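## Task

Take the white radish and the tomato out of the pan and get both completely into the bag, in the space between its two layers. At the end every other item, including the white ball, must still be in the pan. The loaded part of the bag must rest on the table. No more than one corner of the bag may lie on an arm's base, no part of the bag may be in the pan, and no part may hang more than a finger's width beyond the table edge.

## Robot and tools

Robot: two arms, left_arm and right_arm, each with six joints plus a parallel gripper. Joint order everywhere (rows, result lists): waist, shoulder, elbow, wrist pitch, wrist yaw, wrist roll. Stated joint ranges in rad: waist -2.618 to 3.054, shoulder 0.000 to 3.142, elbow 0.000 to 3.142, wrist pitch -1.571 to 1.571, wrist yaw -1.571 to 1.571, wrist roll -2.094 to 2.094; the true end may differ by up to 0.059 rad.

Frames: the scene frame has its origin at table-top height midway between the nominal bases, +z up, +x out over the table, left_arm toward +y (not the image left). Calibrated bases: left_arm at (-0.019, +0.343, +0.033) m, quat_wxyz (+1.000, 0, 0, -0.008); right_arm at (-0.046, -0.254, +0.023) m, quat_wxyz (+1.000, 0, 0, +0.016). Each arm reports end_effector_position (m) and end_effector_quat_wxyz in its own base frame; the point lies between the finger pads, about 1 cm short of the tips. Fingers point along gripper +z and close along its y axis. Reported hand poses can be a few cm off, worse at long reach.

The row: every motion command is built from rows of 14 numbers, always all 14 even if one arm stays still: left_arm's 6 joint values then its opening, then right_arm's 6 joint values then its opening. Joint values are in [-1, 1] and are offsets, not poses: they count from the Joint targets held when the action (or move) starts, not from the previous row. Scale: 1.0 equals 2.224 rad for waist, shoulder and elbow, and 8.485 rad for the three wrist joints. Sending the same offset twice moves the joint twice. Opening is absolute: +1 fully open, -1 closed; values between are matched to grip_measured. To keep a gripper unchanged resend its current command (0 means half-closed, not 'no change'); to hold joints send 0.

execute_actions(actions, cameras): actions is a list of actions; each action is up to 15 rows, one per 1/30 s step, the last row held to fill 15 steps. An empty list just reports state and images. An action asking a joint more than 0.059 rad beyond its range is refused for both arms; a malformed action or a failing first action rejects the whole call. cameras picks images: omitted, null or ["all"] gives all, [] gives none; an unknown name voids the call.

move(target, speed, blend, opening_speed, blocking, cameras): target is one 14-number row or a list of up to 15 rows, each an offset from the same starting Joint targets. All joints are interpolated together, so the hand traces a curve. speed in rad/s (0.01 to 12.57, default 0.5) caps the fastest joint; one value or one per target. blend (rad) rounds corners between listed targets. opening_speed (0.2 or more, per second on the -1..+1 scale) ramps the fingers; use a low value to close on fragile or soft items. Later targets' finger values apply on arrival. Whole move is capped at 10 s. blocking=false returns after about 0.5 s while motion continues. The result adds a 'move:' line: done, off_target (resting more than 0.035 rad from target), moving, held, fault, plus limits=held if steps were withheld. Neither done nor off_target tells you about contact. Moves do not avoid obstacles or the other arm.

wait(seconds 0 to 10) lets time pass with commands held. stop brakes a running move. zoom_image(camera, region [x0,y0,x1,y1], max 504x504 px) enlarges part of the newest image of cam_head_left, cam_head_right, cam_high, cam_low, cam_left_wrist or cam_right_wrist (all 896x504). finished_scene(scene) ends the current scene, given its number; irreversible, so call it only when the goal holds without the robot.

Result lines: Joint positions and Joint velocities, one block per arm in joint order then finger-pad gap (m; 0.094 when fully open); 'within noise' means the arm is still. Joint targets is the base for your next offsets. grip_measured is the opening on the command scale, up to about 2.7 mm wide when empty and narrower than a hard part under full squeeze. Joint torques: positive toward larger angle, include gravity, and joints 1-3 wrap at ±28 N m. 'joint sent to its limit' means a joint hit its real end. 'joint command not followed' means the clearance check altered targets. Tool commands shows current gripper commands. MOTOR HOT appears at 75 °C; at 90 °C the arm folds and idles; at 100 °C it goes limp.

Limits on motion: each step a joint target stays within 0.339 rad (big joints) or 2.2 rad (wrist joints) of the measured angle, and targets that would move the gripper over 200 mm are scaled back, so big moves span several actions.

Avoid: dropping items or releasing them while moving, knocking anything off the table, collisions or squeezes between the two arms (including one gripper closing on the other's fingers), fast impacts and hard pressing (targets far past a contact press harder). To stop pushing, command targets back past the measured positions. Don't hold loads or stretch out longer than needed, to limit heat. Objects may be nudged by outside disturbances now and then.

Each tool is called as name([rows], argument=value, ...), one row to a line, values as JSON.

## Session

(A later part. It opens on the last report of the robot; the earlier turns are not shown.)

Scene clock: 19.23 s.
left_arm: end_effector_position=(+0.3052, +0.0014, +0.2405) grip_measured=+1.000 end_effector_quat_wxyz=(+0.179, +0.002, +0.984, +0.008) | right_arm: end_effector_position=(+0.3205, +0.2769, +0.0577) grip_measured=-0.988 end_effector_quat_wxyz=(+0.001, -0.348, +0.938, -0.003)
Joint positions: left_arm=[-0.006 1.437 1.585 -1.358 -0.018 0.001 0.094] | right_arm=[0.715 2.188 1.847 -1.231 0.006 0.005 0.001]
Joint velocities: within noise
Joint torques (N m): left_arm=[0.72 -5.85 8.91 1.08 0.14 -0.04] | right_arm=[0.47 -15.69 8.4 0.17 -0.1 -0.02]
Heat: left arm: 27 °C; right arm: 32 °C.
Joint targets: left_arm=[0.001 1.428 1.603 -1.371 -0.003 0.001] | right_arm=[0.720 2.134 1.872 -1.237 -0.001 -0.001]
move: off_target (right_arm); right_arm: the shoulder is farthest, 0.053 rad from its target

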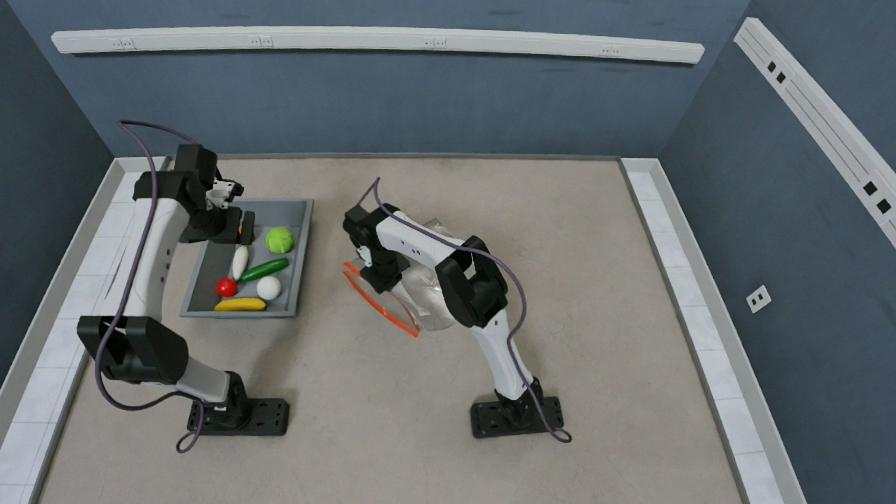

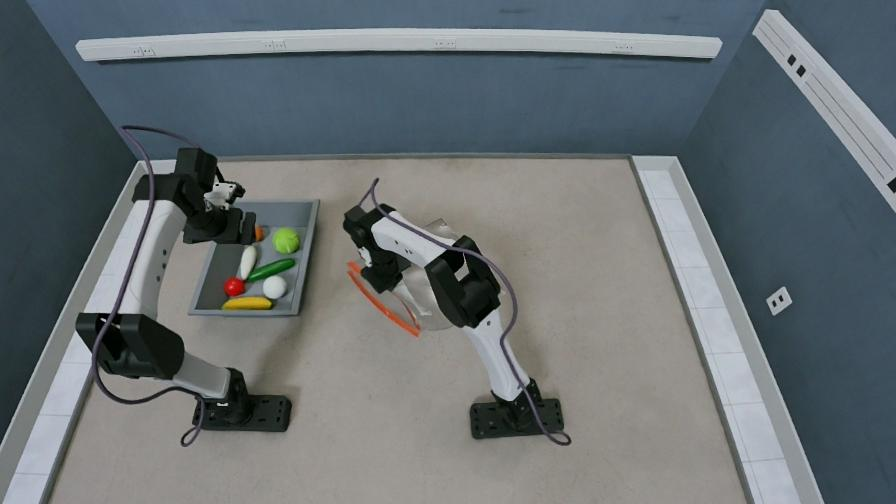

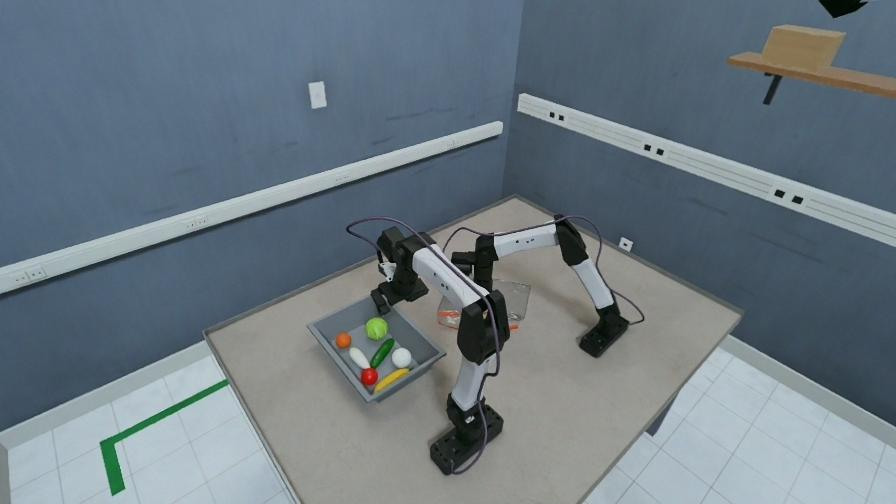

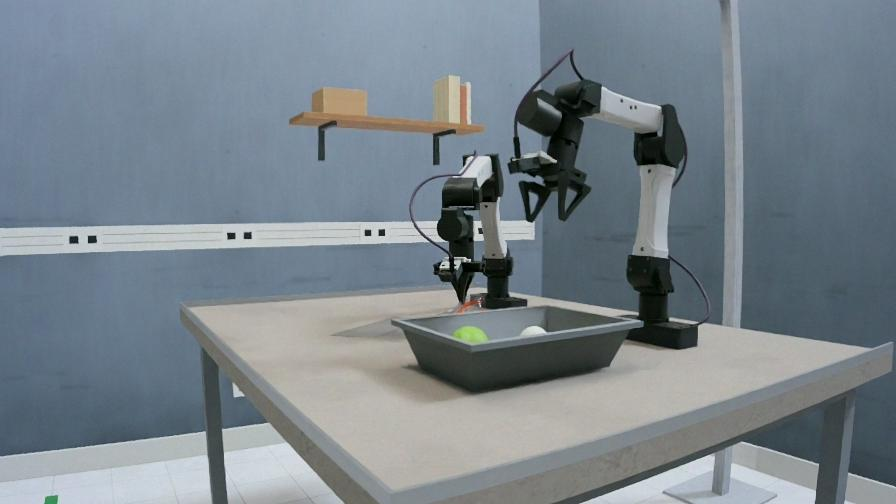

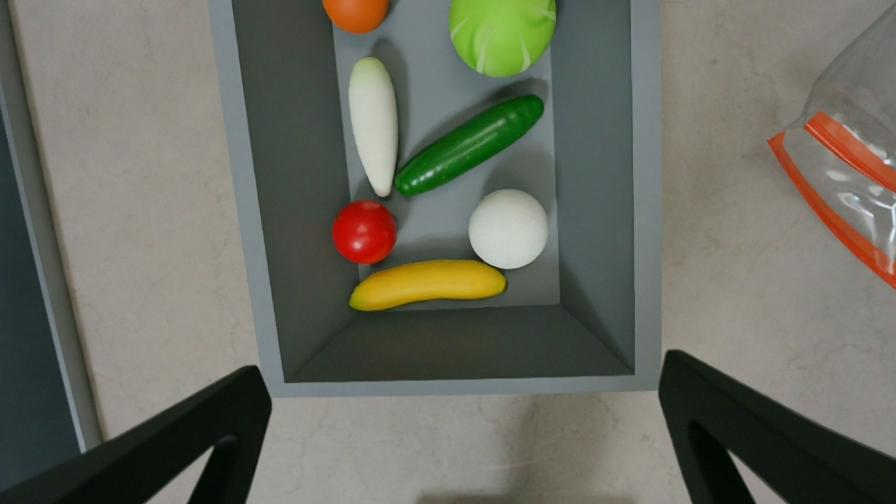

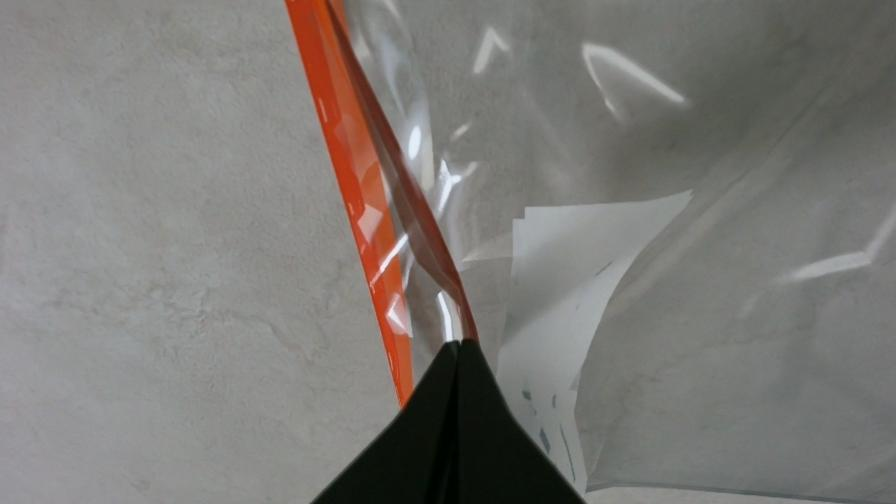

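move(target=[0.082,0.156,0.002,0.010,0,0,0.5,0,-0.022,0.0135,-0.0094,0,0,-1], speed=0.5)

zoom_image(camera="cam_low", region=[300, 220, 540, 360])

Scene clock: 21.80 s.
left_arm: end_effector_position=(+0.3413, +0.0654, +0.1435) grip_measured=+0.502 end_effector_quat_wxyz=(+0.048, -0.091, +0.995, +0.012) | right_arm: end_effector_position=(+0.3130, +0.2703, +0.0838) grip_measured=-0.988 end_effector_quat_wxyz=(-0.001, -0.348, +0.938, -0.004)
Joint positions: left_arm=[0.182 1.769 1.591 -1.296 -0.015 0.001 0.071] | right_arm=[0.715 2.14 1.876 -1.31 0.006 0.005 0.001]
Joint velocities: within noise
Joint torques (N m): left_arm=[0.38 -7.69 8.75 0.72 0.12 -0.05] | right_arm=[0.5 -15.49 8.55 0.21 -0.09 -0.02]
Heat: left arm: 27 °C; right arm: 34 °C.
Joint targets: left_arm=[0.184 1.775 1.607 -1.286 -0.002 0.001] | right_arm=[0.720 2.086 1.902 -1.317 -0.001 -0.001]
move: off_target (right_arm); right_arm: the shoulder is farthest, 0.055 rad from its target

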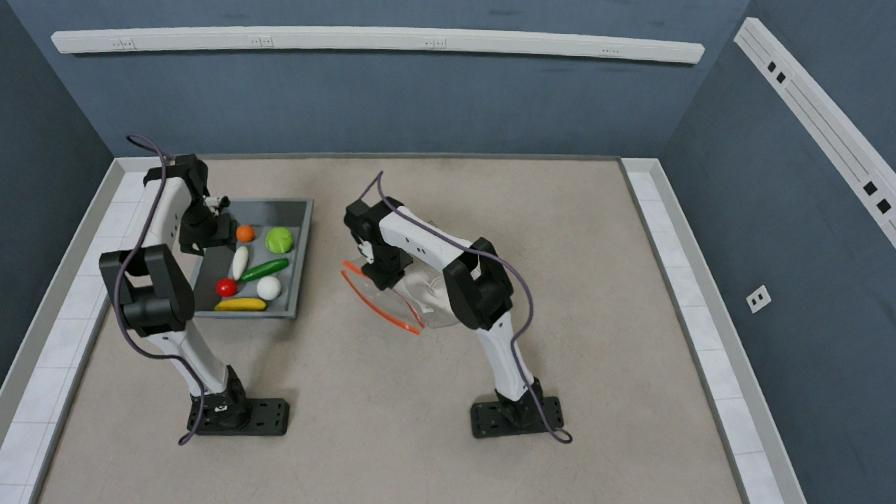

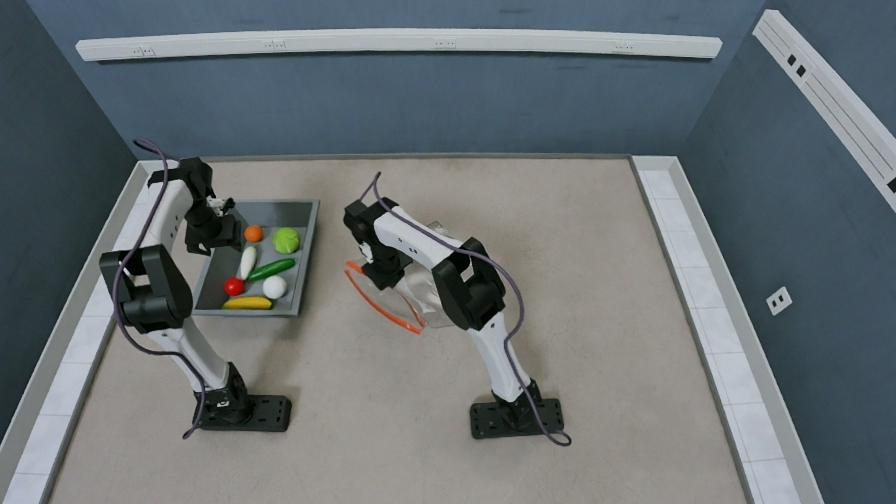

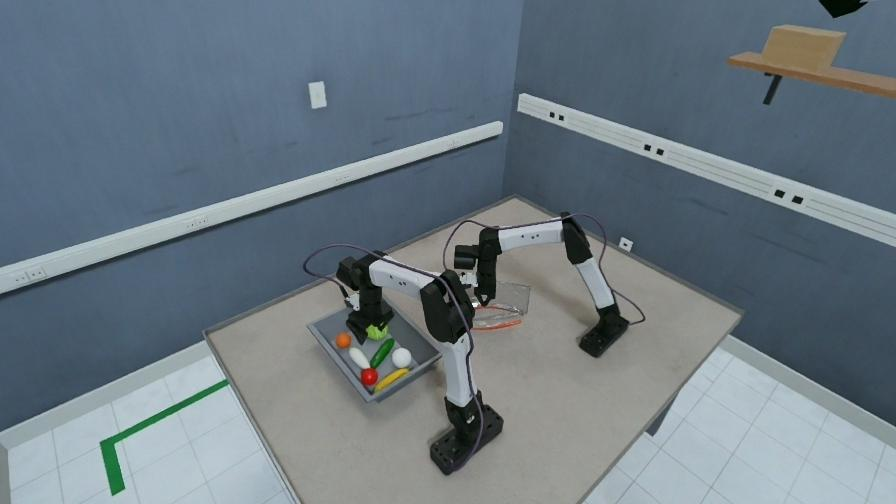

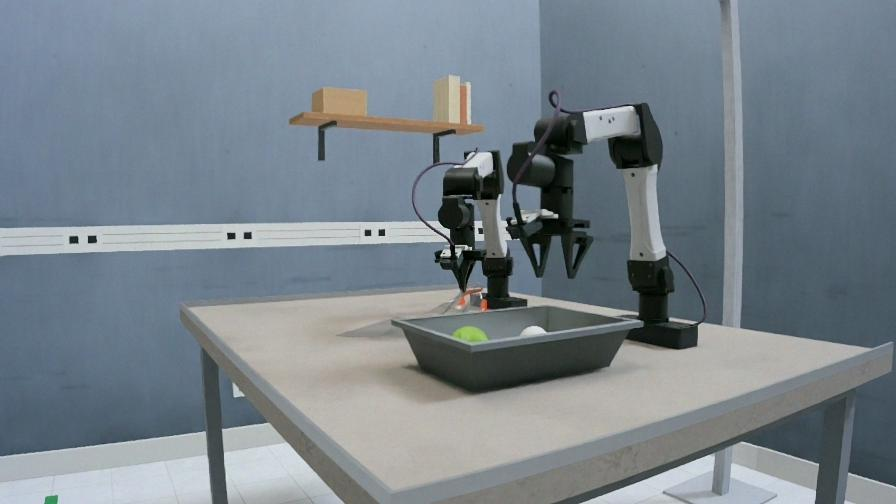

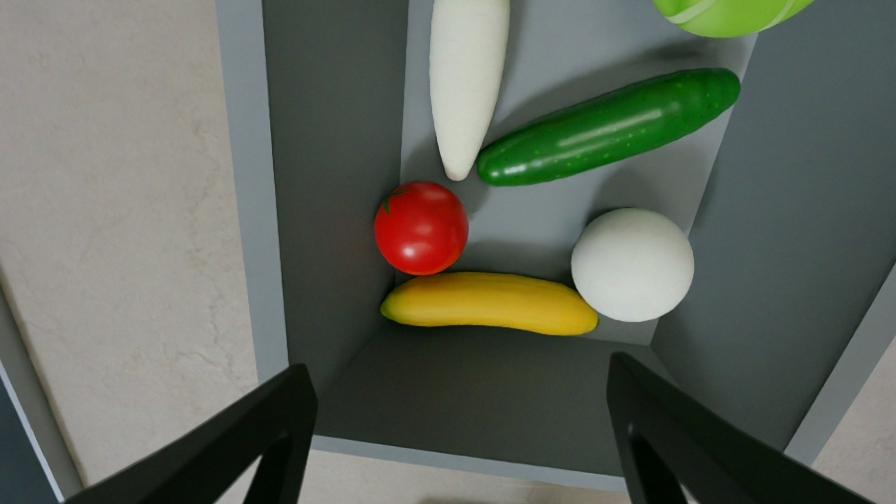

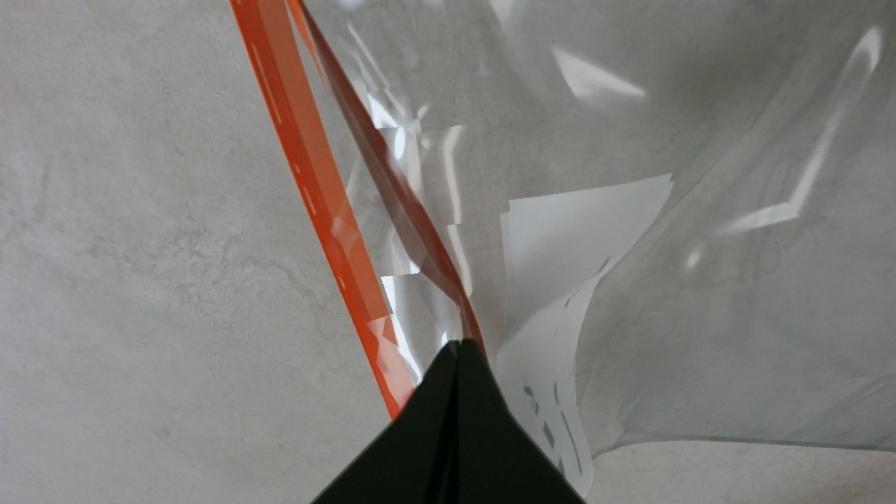

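Scaled by 2.100 from the camera's 896x504 image, which has a finer 1280x720 frame.

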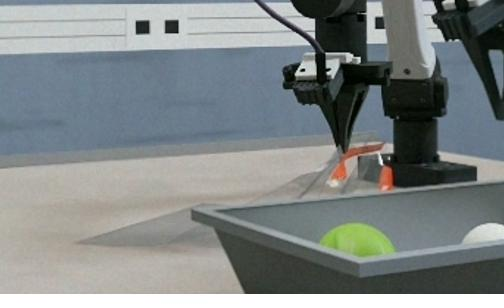

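move([
  [0.0235,0.035,-0.07,0.024,0,0,0.4,0,0,0,0,0,0,-1],
], speed=0.4, cameras=["cam_left_wrist"])

Scene clock: 23.53 s.
left_arm: end_effector_position=(+0.3538, +0.0861, +0.0880) grip_measured=+0.402 end_effector_quat_wxyz=(+0.048, -0.115, +0.992, +0.013) | right_arm: end_effector_position=(+0.3128, +0.2701, +0.0838) grip_measured=-0.988 end_effector_quat_wxyz=(-0.001, -0.348, +0.938, -0.004)
Joint positions: left_arm=[0.231 1.841 1.46 -1.093 -0.015 0.001 0.066] | right_arm=[0.715 2.14 1.876 -1.311 0.006 0.005 0.001]
Joint velocities: within noise
Joint torques (N m): left_arm=[0.59 -7.75 6.24 0.74 0.12 -0.04] | right_arm=[0.49 -15.45 8.55 0.22 -0.1 -0.03]
Heat: left arm: 28 °C; right arm: 35 °C.
Joint targets: left_arm=[0.236 1.853 1.452 -1.083 -0.002 0.001] | right_arm=[0.720 2.086 1.902 -1.317 -0.001 -0.001]
move: off_target (right_arm); right_arm: the shoulder is farthest, 0.054 rad from its target
Images, in order (width x height): cam_left_wrist 896x504.

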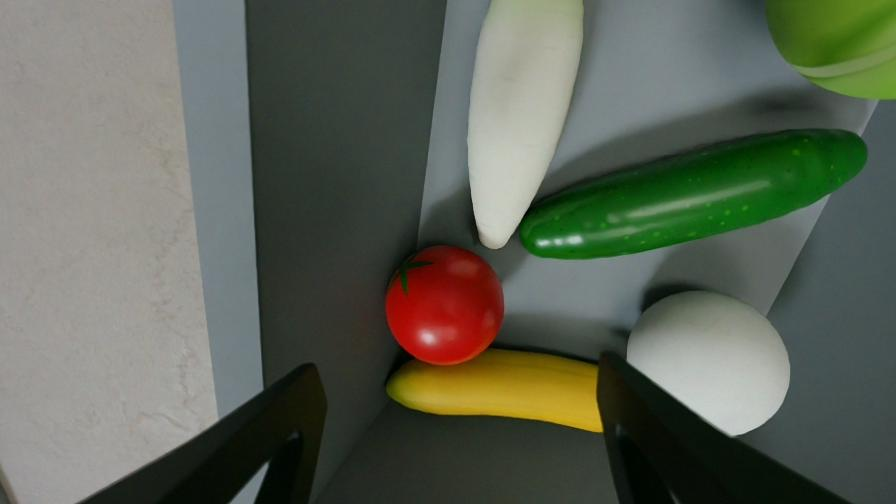

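move([
  [0,0.029,-0.096,0.031,0,0,0.4,0,0,0,0,0,0,-1],
], speed=0.2, cameras=["cam_left_wrist"])

Scene clock: 25.80 s.
left_arm: end_effector_position=(+0.3482, +0.0847, +0.0174) grip_measured=+0.402 end_effector_quat_wxyz=(+0.043, -0.115, +0.992, +0.013) | right_arm: end_effector_position=(+0.3128, +0.2701, +0.0838) grip_measured=-0.988 end_effector_quat_wxyz=(-0.001, -0.348, +0.938, -0.004)
Joint positions: left_arm=[0.231 1.9 1.248 -0.83 -0.015 0.001 0.066] | right_arm=[0.715 2.14 1.876 -1.311 0.006 0.005 0.001]
Joint velocities: within noise
Joint torques (N m): left_arm=[0.53 -7.42 5.63 0.72 0.12 -0.05] | right_arm=[0.49 -15.47 8.55 0.22 -0.09 -0.02]
Heat: left arm: 28 °C; right arm: 37 °C.
Joint targets: left_arm=[0.236 1.917 1.238 -0.820 -0.002 0.001] | right_arm=[0.720 2.086 1.902 -1.317 -0.001 -0.001]
move: off_target (right_arm); right_arm: the shoulder is farthest, 0.054 rad from its target
Images, in order (width x height): cam_left_wrist 896x504.

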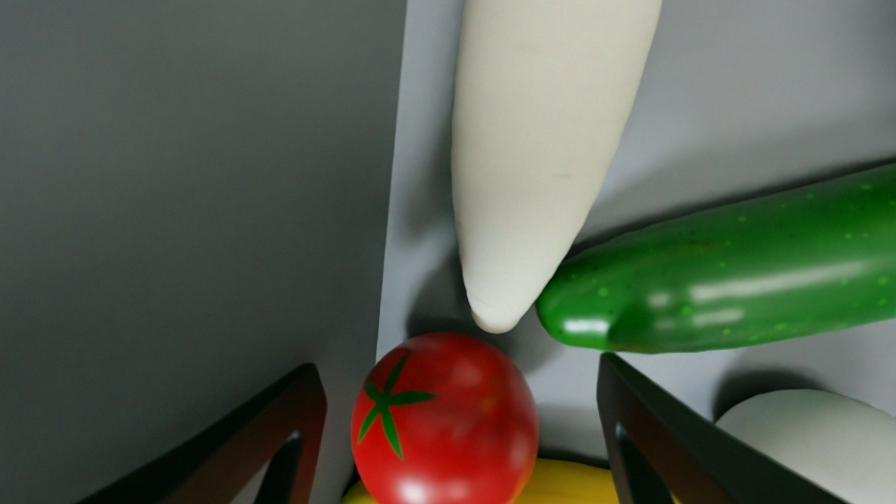

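move([
  [0,-0.014,-0.035,0.005,0,0,0.4,0,0,0,0,0,0,-1],
  [0,-0.014,-0.035,0.005,0,0,0,0,0,0,0,0,0,-1],
], speed=0.15, opening_speed=0.25, cameras=["cam_left_wrist"])

Scene clock: 29.17 s.
left_arm: end_effector_position=(+0.3317, +0.0809, -0.0008) grip_measured=+0.001 end_effector_quat_wxyz=(+0.026, -0.115, +0.993, +0.011) | right_arm: end_effector_position=(+0.3128, +0.2701, +0.0838) grip_measured=-0.988 end_effector_quat_wxyz=(-0.001, -0.348, +0.938, -0.004)
Joint positions: left_arm=[0.231 1.9 1.17 -0.786 -0.015 0.001 0.047] | right_arm=[0.715 2.14 1.876 -1.311 0.006 0.005 0.001]
Joint velocities: left_arm=[-0.017 -0.002 -0.017 0.037 0.037 0.007 0.009] | right_arm=[within noise]
Joint torques (N m): left_arm=[0.55 -9.61 5.33 0.63 0.13 -0.04] | right_arm=[0.47 -15.46 8.55 0.21 -0.09 -0.03]
Heat: left arm: 28 °C; right arm: 39 °C.
Joint targets: left_arm=[0.236 1.886 1.160 -0.777 -0.002 0.001] | right_arm=[0.720 2.086 1.902 -1.317 -0.001 -0.001]
move: off_target (right_arm); right_arm: the shoulder is farthest, 0.054 rad from its target
Images, in order (width x height): cam_left_wrist 896x504.

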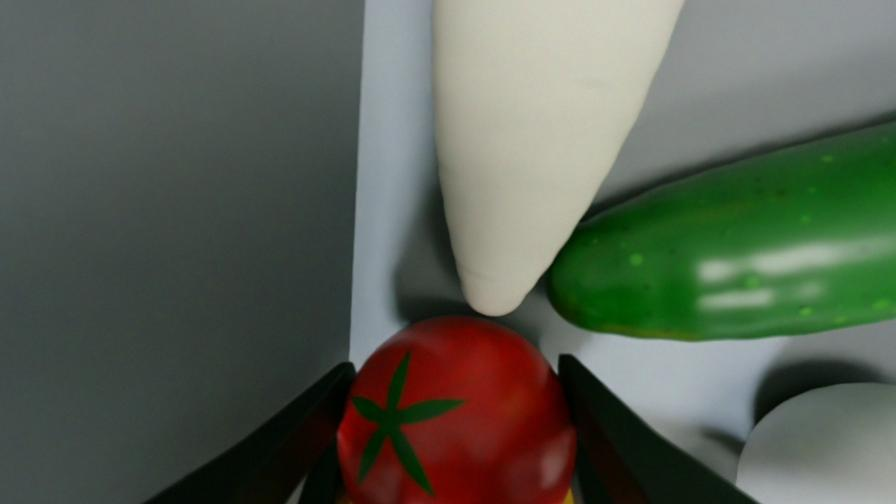

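move([
  [0,0,0,0,0,0,-0.1,0,0,0,0,0,0,-1],
  [0,-0.082,0.251,-0.075,0,0,-0.1,0,0,0,0,0,0,-1],
], speed=0.3, cameras=["cam_left_wrist","cam_low","cam_head_right"])

Scene clock: 32.80 s.
left_arm: end_effector_position=(+0.3326, +0.0811, +0.1857) grip_measured=-0.035 end_effector_quat_wxyz=(+0.072, -0.115, +0.991, +0.016) | right_arm: end_effector_position=(+0.3128, +0.2701, +0.0838) grip_measured=-0.988 end_effector_quat_wxyz=(-0.001, -0.348, +0.938, -0.004)
Joint positions: left_arm=[0.231 1.723 1.7 -1.401 -0.015 0.001 0.045] | right_arm=[0.715 2.14 1.876 -1.311 0.006 0.005 0.001]
Joint velocities: within noise
Joint torques (N m): left_arm=[0.55 -9.09 8.94 0.64 0.12 -0.05] | right_arm=[0.5 -15.46 8.53 0.22 -0.1 -0.02]
Heat: left arm: 28 °C; right arm: 40 °C.
Joint targets: left_arm=[0.236 1.703 1.719 -1.414 -0.002 0.001] | right_arm=[0.720 2.086 1.902 -1.317 -0.001 -0.001]
move: off_target (right_arm); right_arm: the shoulder is farthest, 0.054 rad from its target
Images, in order (width x height): cam_head_right 896x504, cam_low 896x504, cam_left_wrist 896x504.

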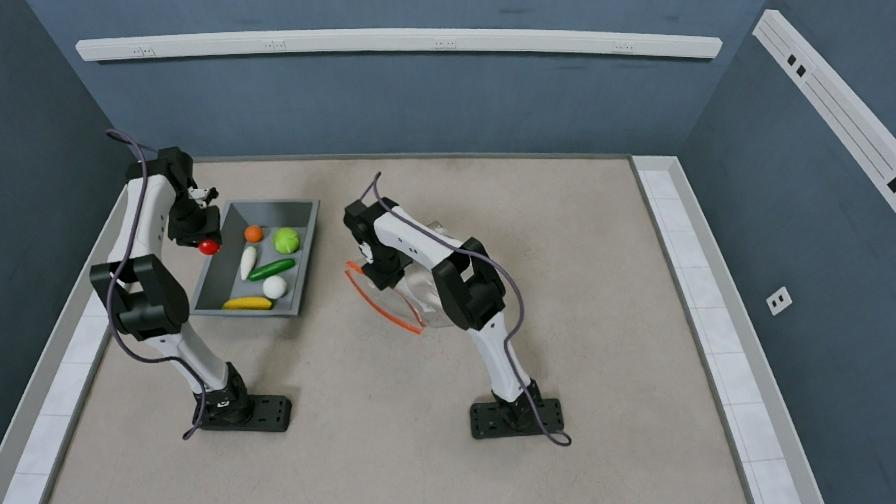

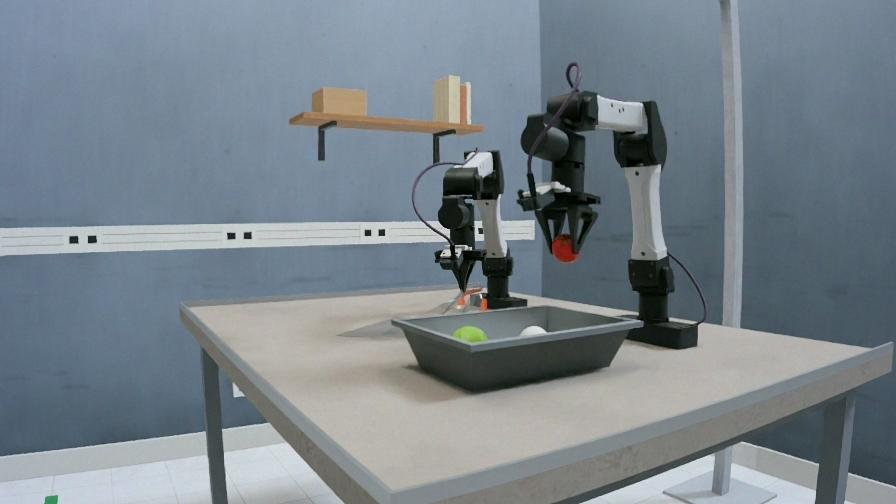

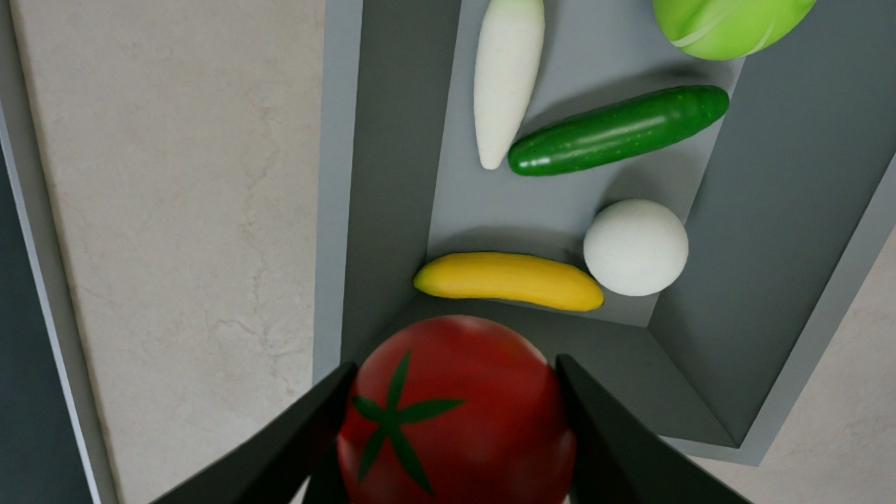

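move(target=[-0.4825,-0.342,-0.603,0.180,0,0,-0.1,0,-0.022,0.009,-0.008,0,0,-1], speed=0.6)

zoom_image(camera="cam_low", region=[300, 200, 660, 360])

zoom_image(camera="cam_head_right", region=[240, 180, 440, 370])

Scene clock: 36.97 s.
left_arm: end_effector_position=(+0.2217, -0.2398, +0.1383) grip_measured=-0.035 end_effector_quat_wxyz=(+0.484, +0.341, +0.779, -0.207) | right_arm: end_effector_position=(+0.3044, +0.2628, +0.1074) grip_measured=-0.988 end_effector_quat_wxyz=(-0.001, -0.348, +0.938, -0.004)
Joint positions: left_arm=[-0.831 0.956 0.388 0.105 -0.013 0.001 0.045] | right_arm=[0.715 2.092 1.895 -1.379 0.006 0.005 0.001]
Joint velocities: within noise
Joint torques (N m): left_arm=[-0.25 -3.06 7.31 2.42 0.1 -0.05] | right_arm=[0.5 -15.13 8.64 0.2 -0.09 -0.02]
Heat: left arm: 29 °C; right arm: 43 °C.
Joint targets: left_arm=[-0.837 0.943 0.377 0.113 -0.003 0.001] | right_arm=[0.720 2.037 1.922 -1.384 -0.001 -0.001]
move: off_target (right_arm); right_arm: the shoulder is farthest, 0.055 rad from its target

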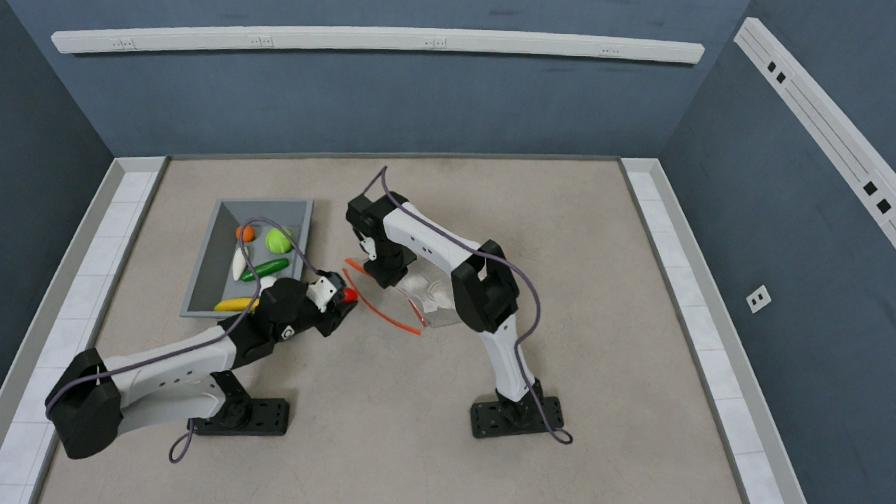

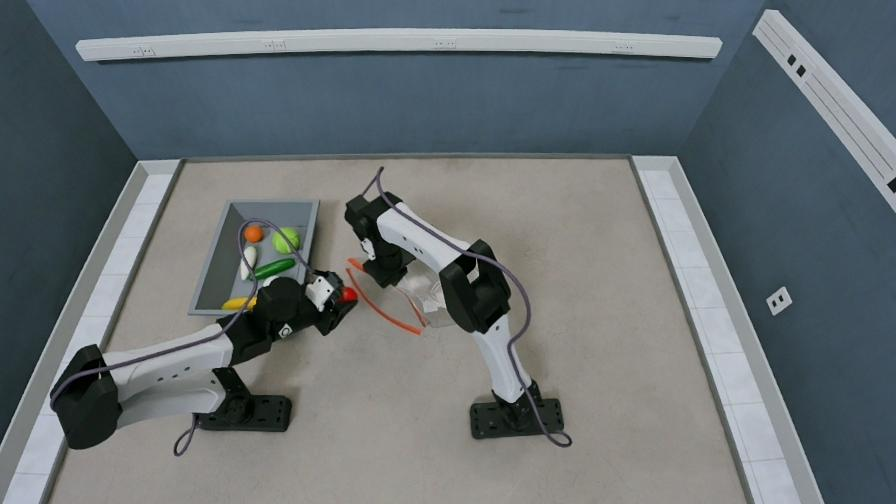

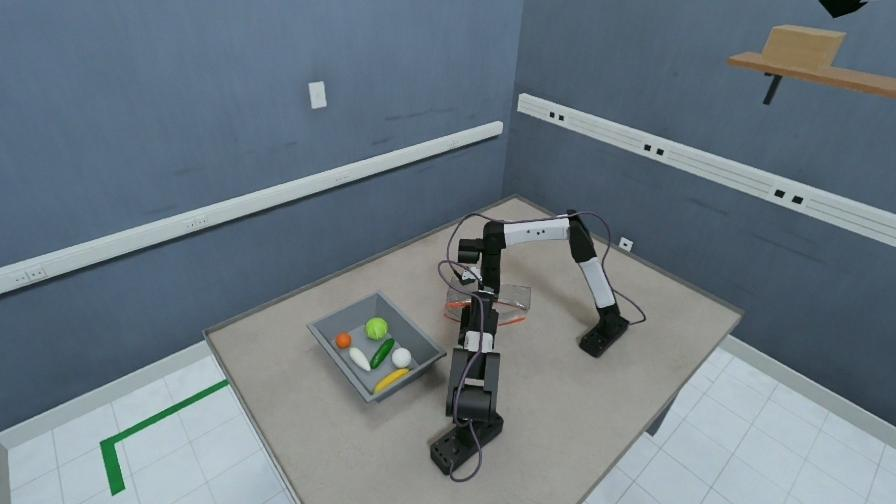

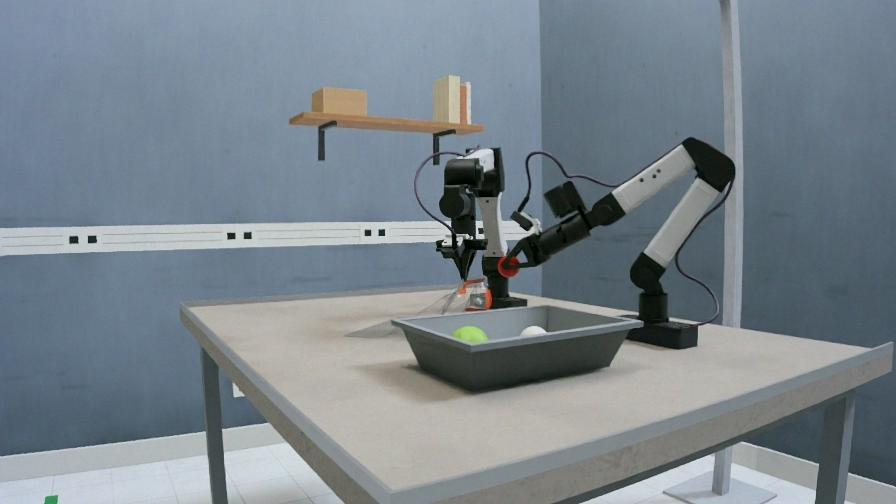

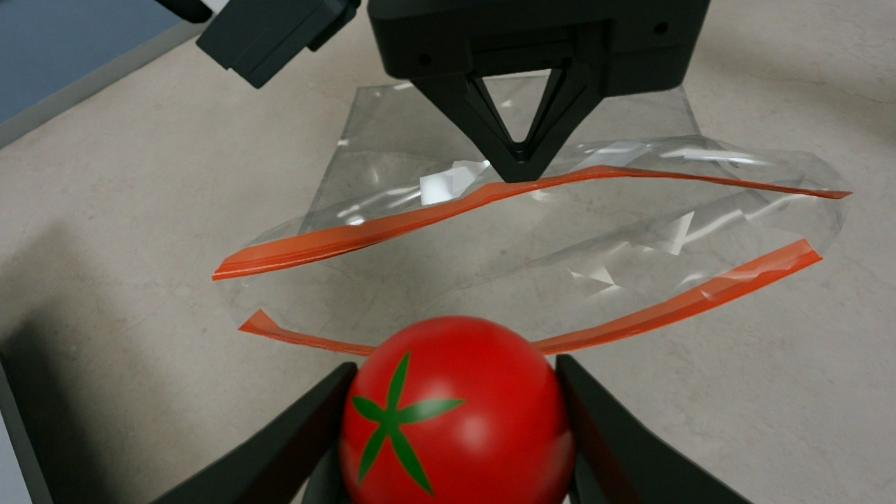

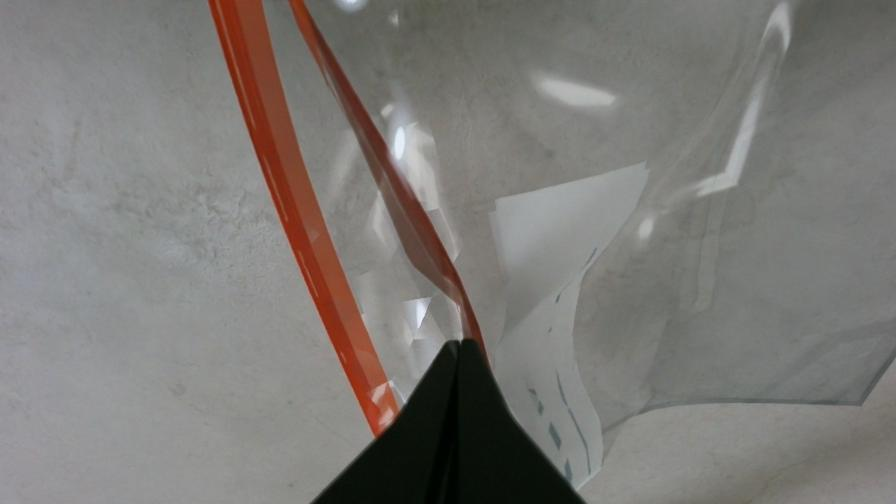

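Scaled by 1.400 from the camera's 896x504 image, which has a finer 1280x720 frame.

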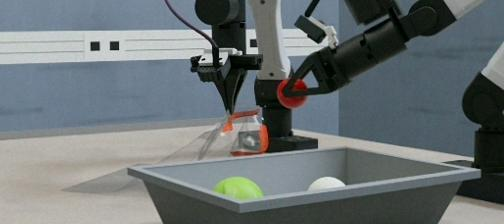

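Scaled by 2.520 from the camera's 896x504 image, which has a finer 1280x720 frame.

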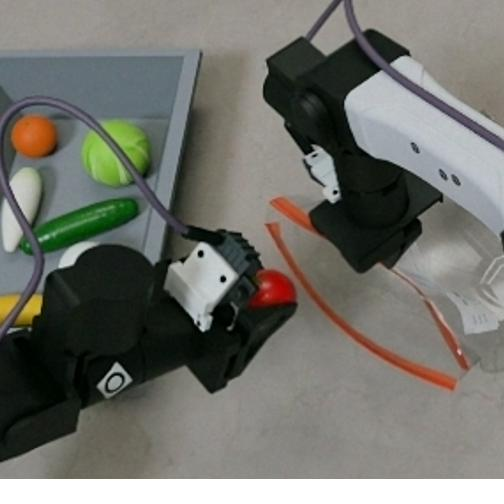

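move([
  [-0.0225,0.454,-0.047,0.149,0,0,-0.1,0,0,0,0,0,0,-1],
  [-0.0225,0.544,0.121,0.129,0,0,-0.1,0,0,0,0,0,0,-1],
], speed=[0.5,0.2], blend=0.05)

zoom_image(camera="cam_low", region=[300, 200, 660, 360])

Scene clock: 42.20 s.
left_arm: end_effector_position=(+0.3011, -0.3615, +0.0320) grip_measured=-0.035 end_effector_quat_wxyz=(+0.553, +0.335, +0.719, -0.255) | right_arm: end_effector_position=(+0.3161, +0.2454, +0.1080) grip_measured=-0.988 end_effector_quat_wxyz=(+0.007, -0.343, +0.938, -0.041)
Joint positions: left_arm=[-0.88 2.131 0.612 1.257 -0.011 0.001 0.045] | right_arm=[0.696 2.092 1.895 -1.388 0.082 -0.005 0.001]
Joint velocities: within noise
Joint torques (N m): left_arm=[-0.32 -6.75 7.36 1.88 0.08 -0.05] | right_arm=[2.4 -15.13 8.62 0.28 -0.81 0.08]
Heat: left arm: 29 °C; right arm: 46 °C.
Joint targets: left_arm=[-0.887 2.153 0.646 1.208 -0.003 0.001] | right_arm=[0.720 2.037 1.922 -1.385 -0.001 -0.002]
move: off_target (left_arm, right_arm); left_arm: the wrist pitch is farthest, 0.050 rad from its target; right_arm: the wrist yaw is farthest, 0.083 rad from its target

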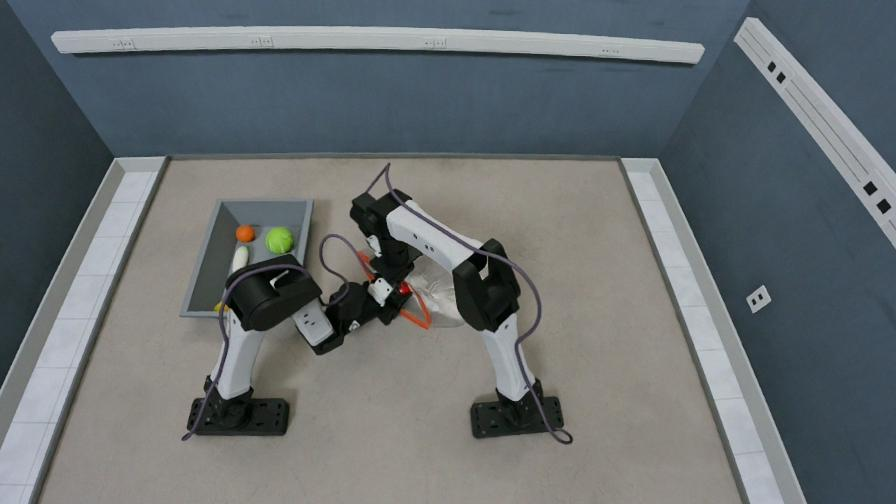

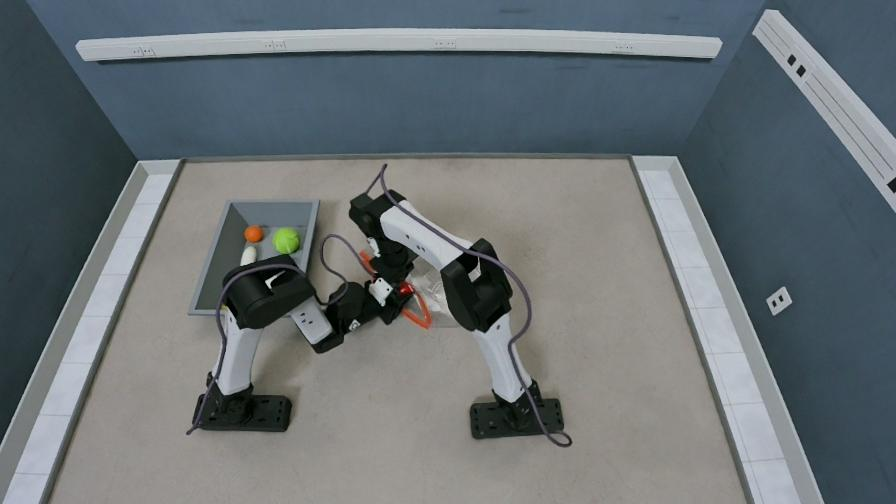

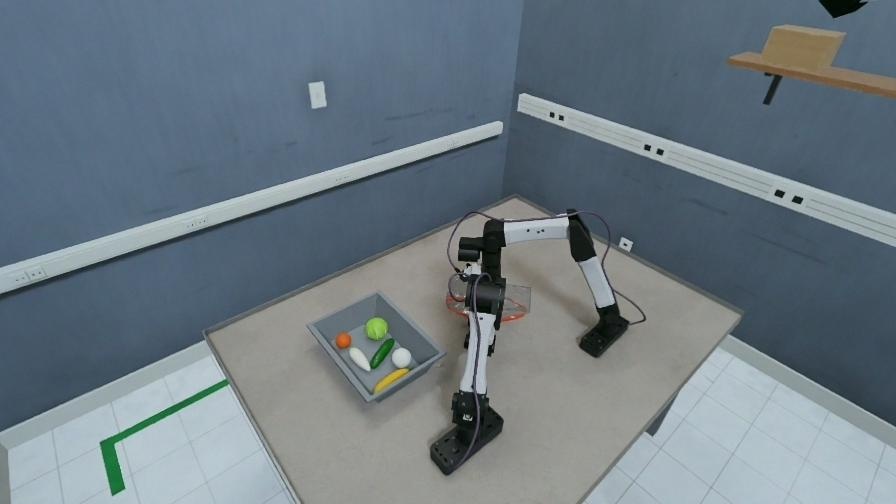

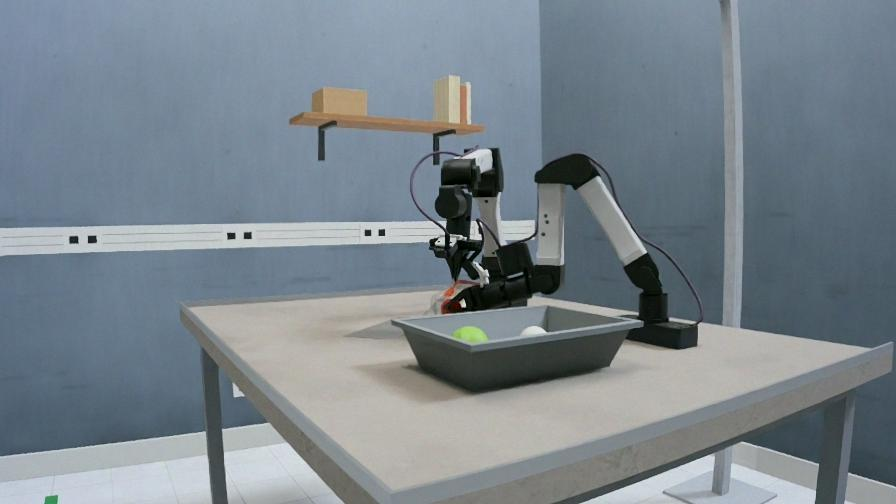

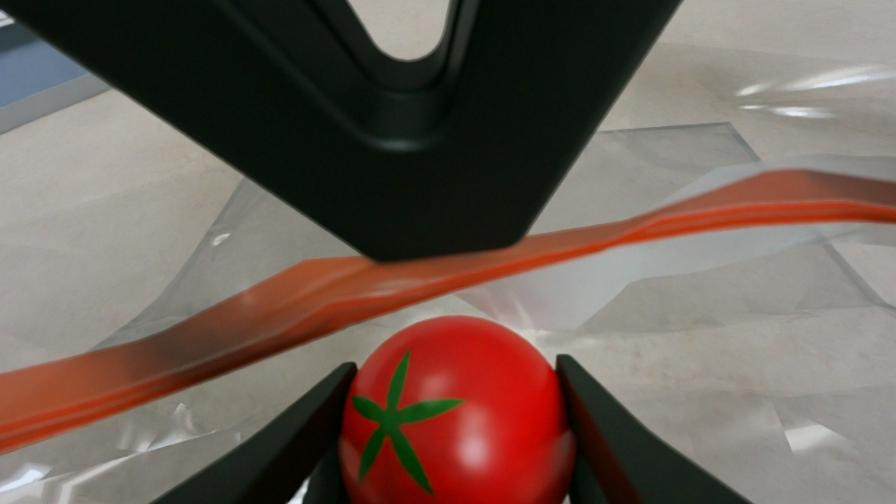

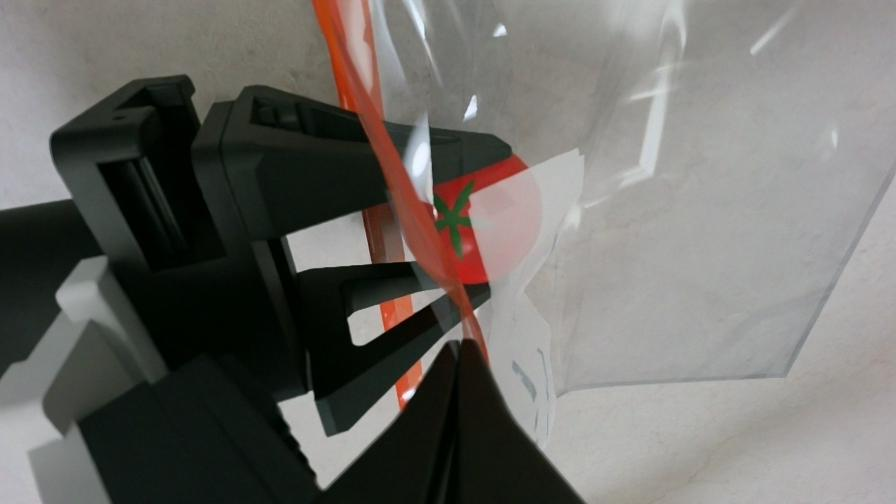

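Scaled by 1.400 from the camera's 896x504 image, which has a finer 1280x720 frame.

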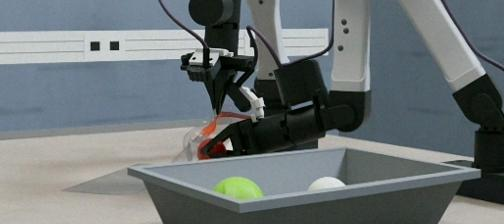

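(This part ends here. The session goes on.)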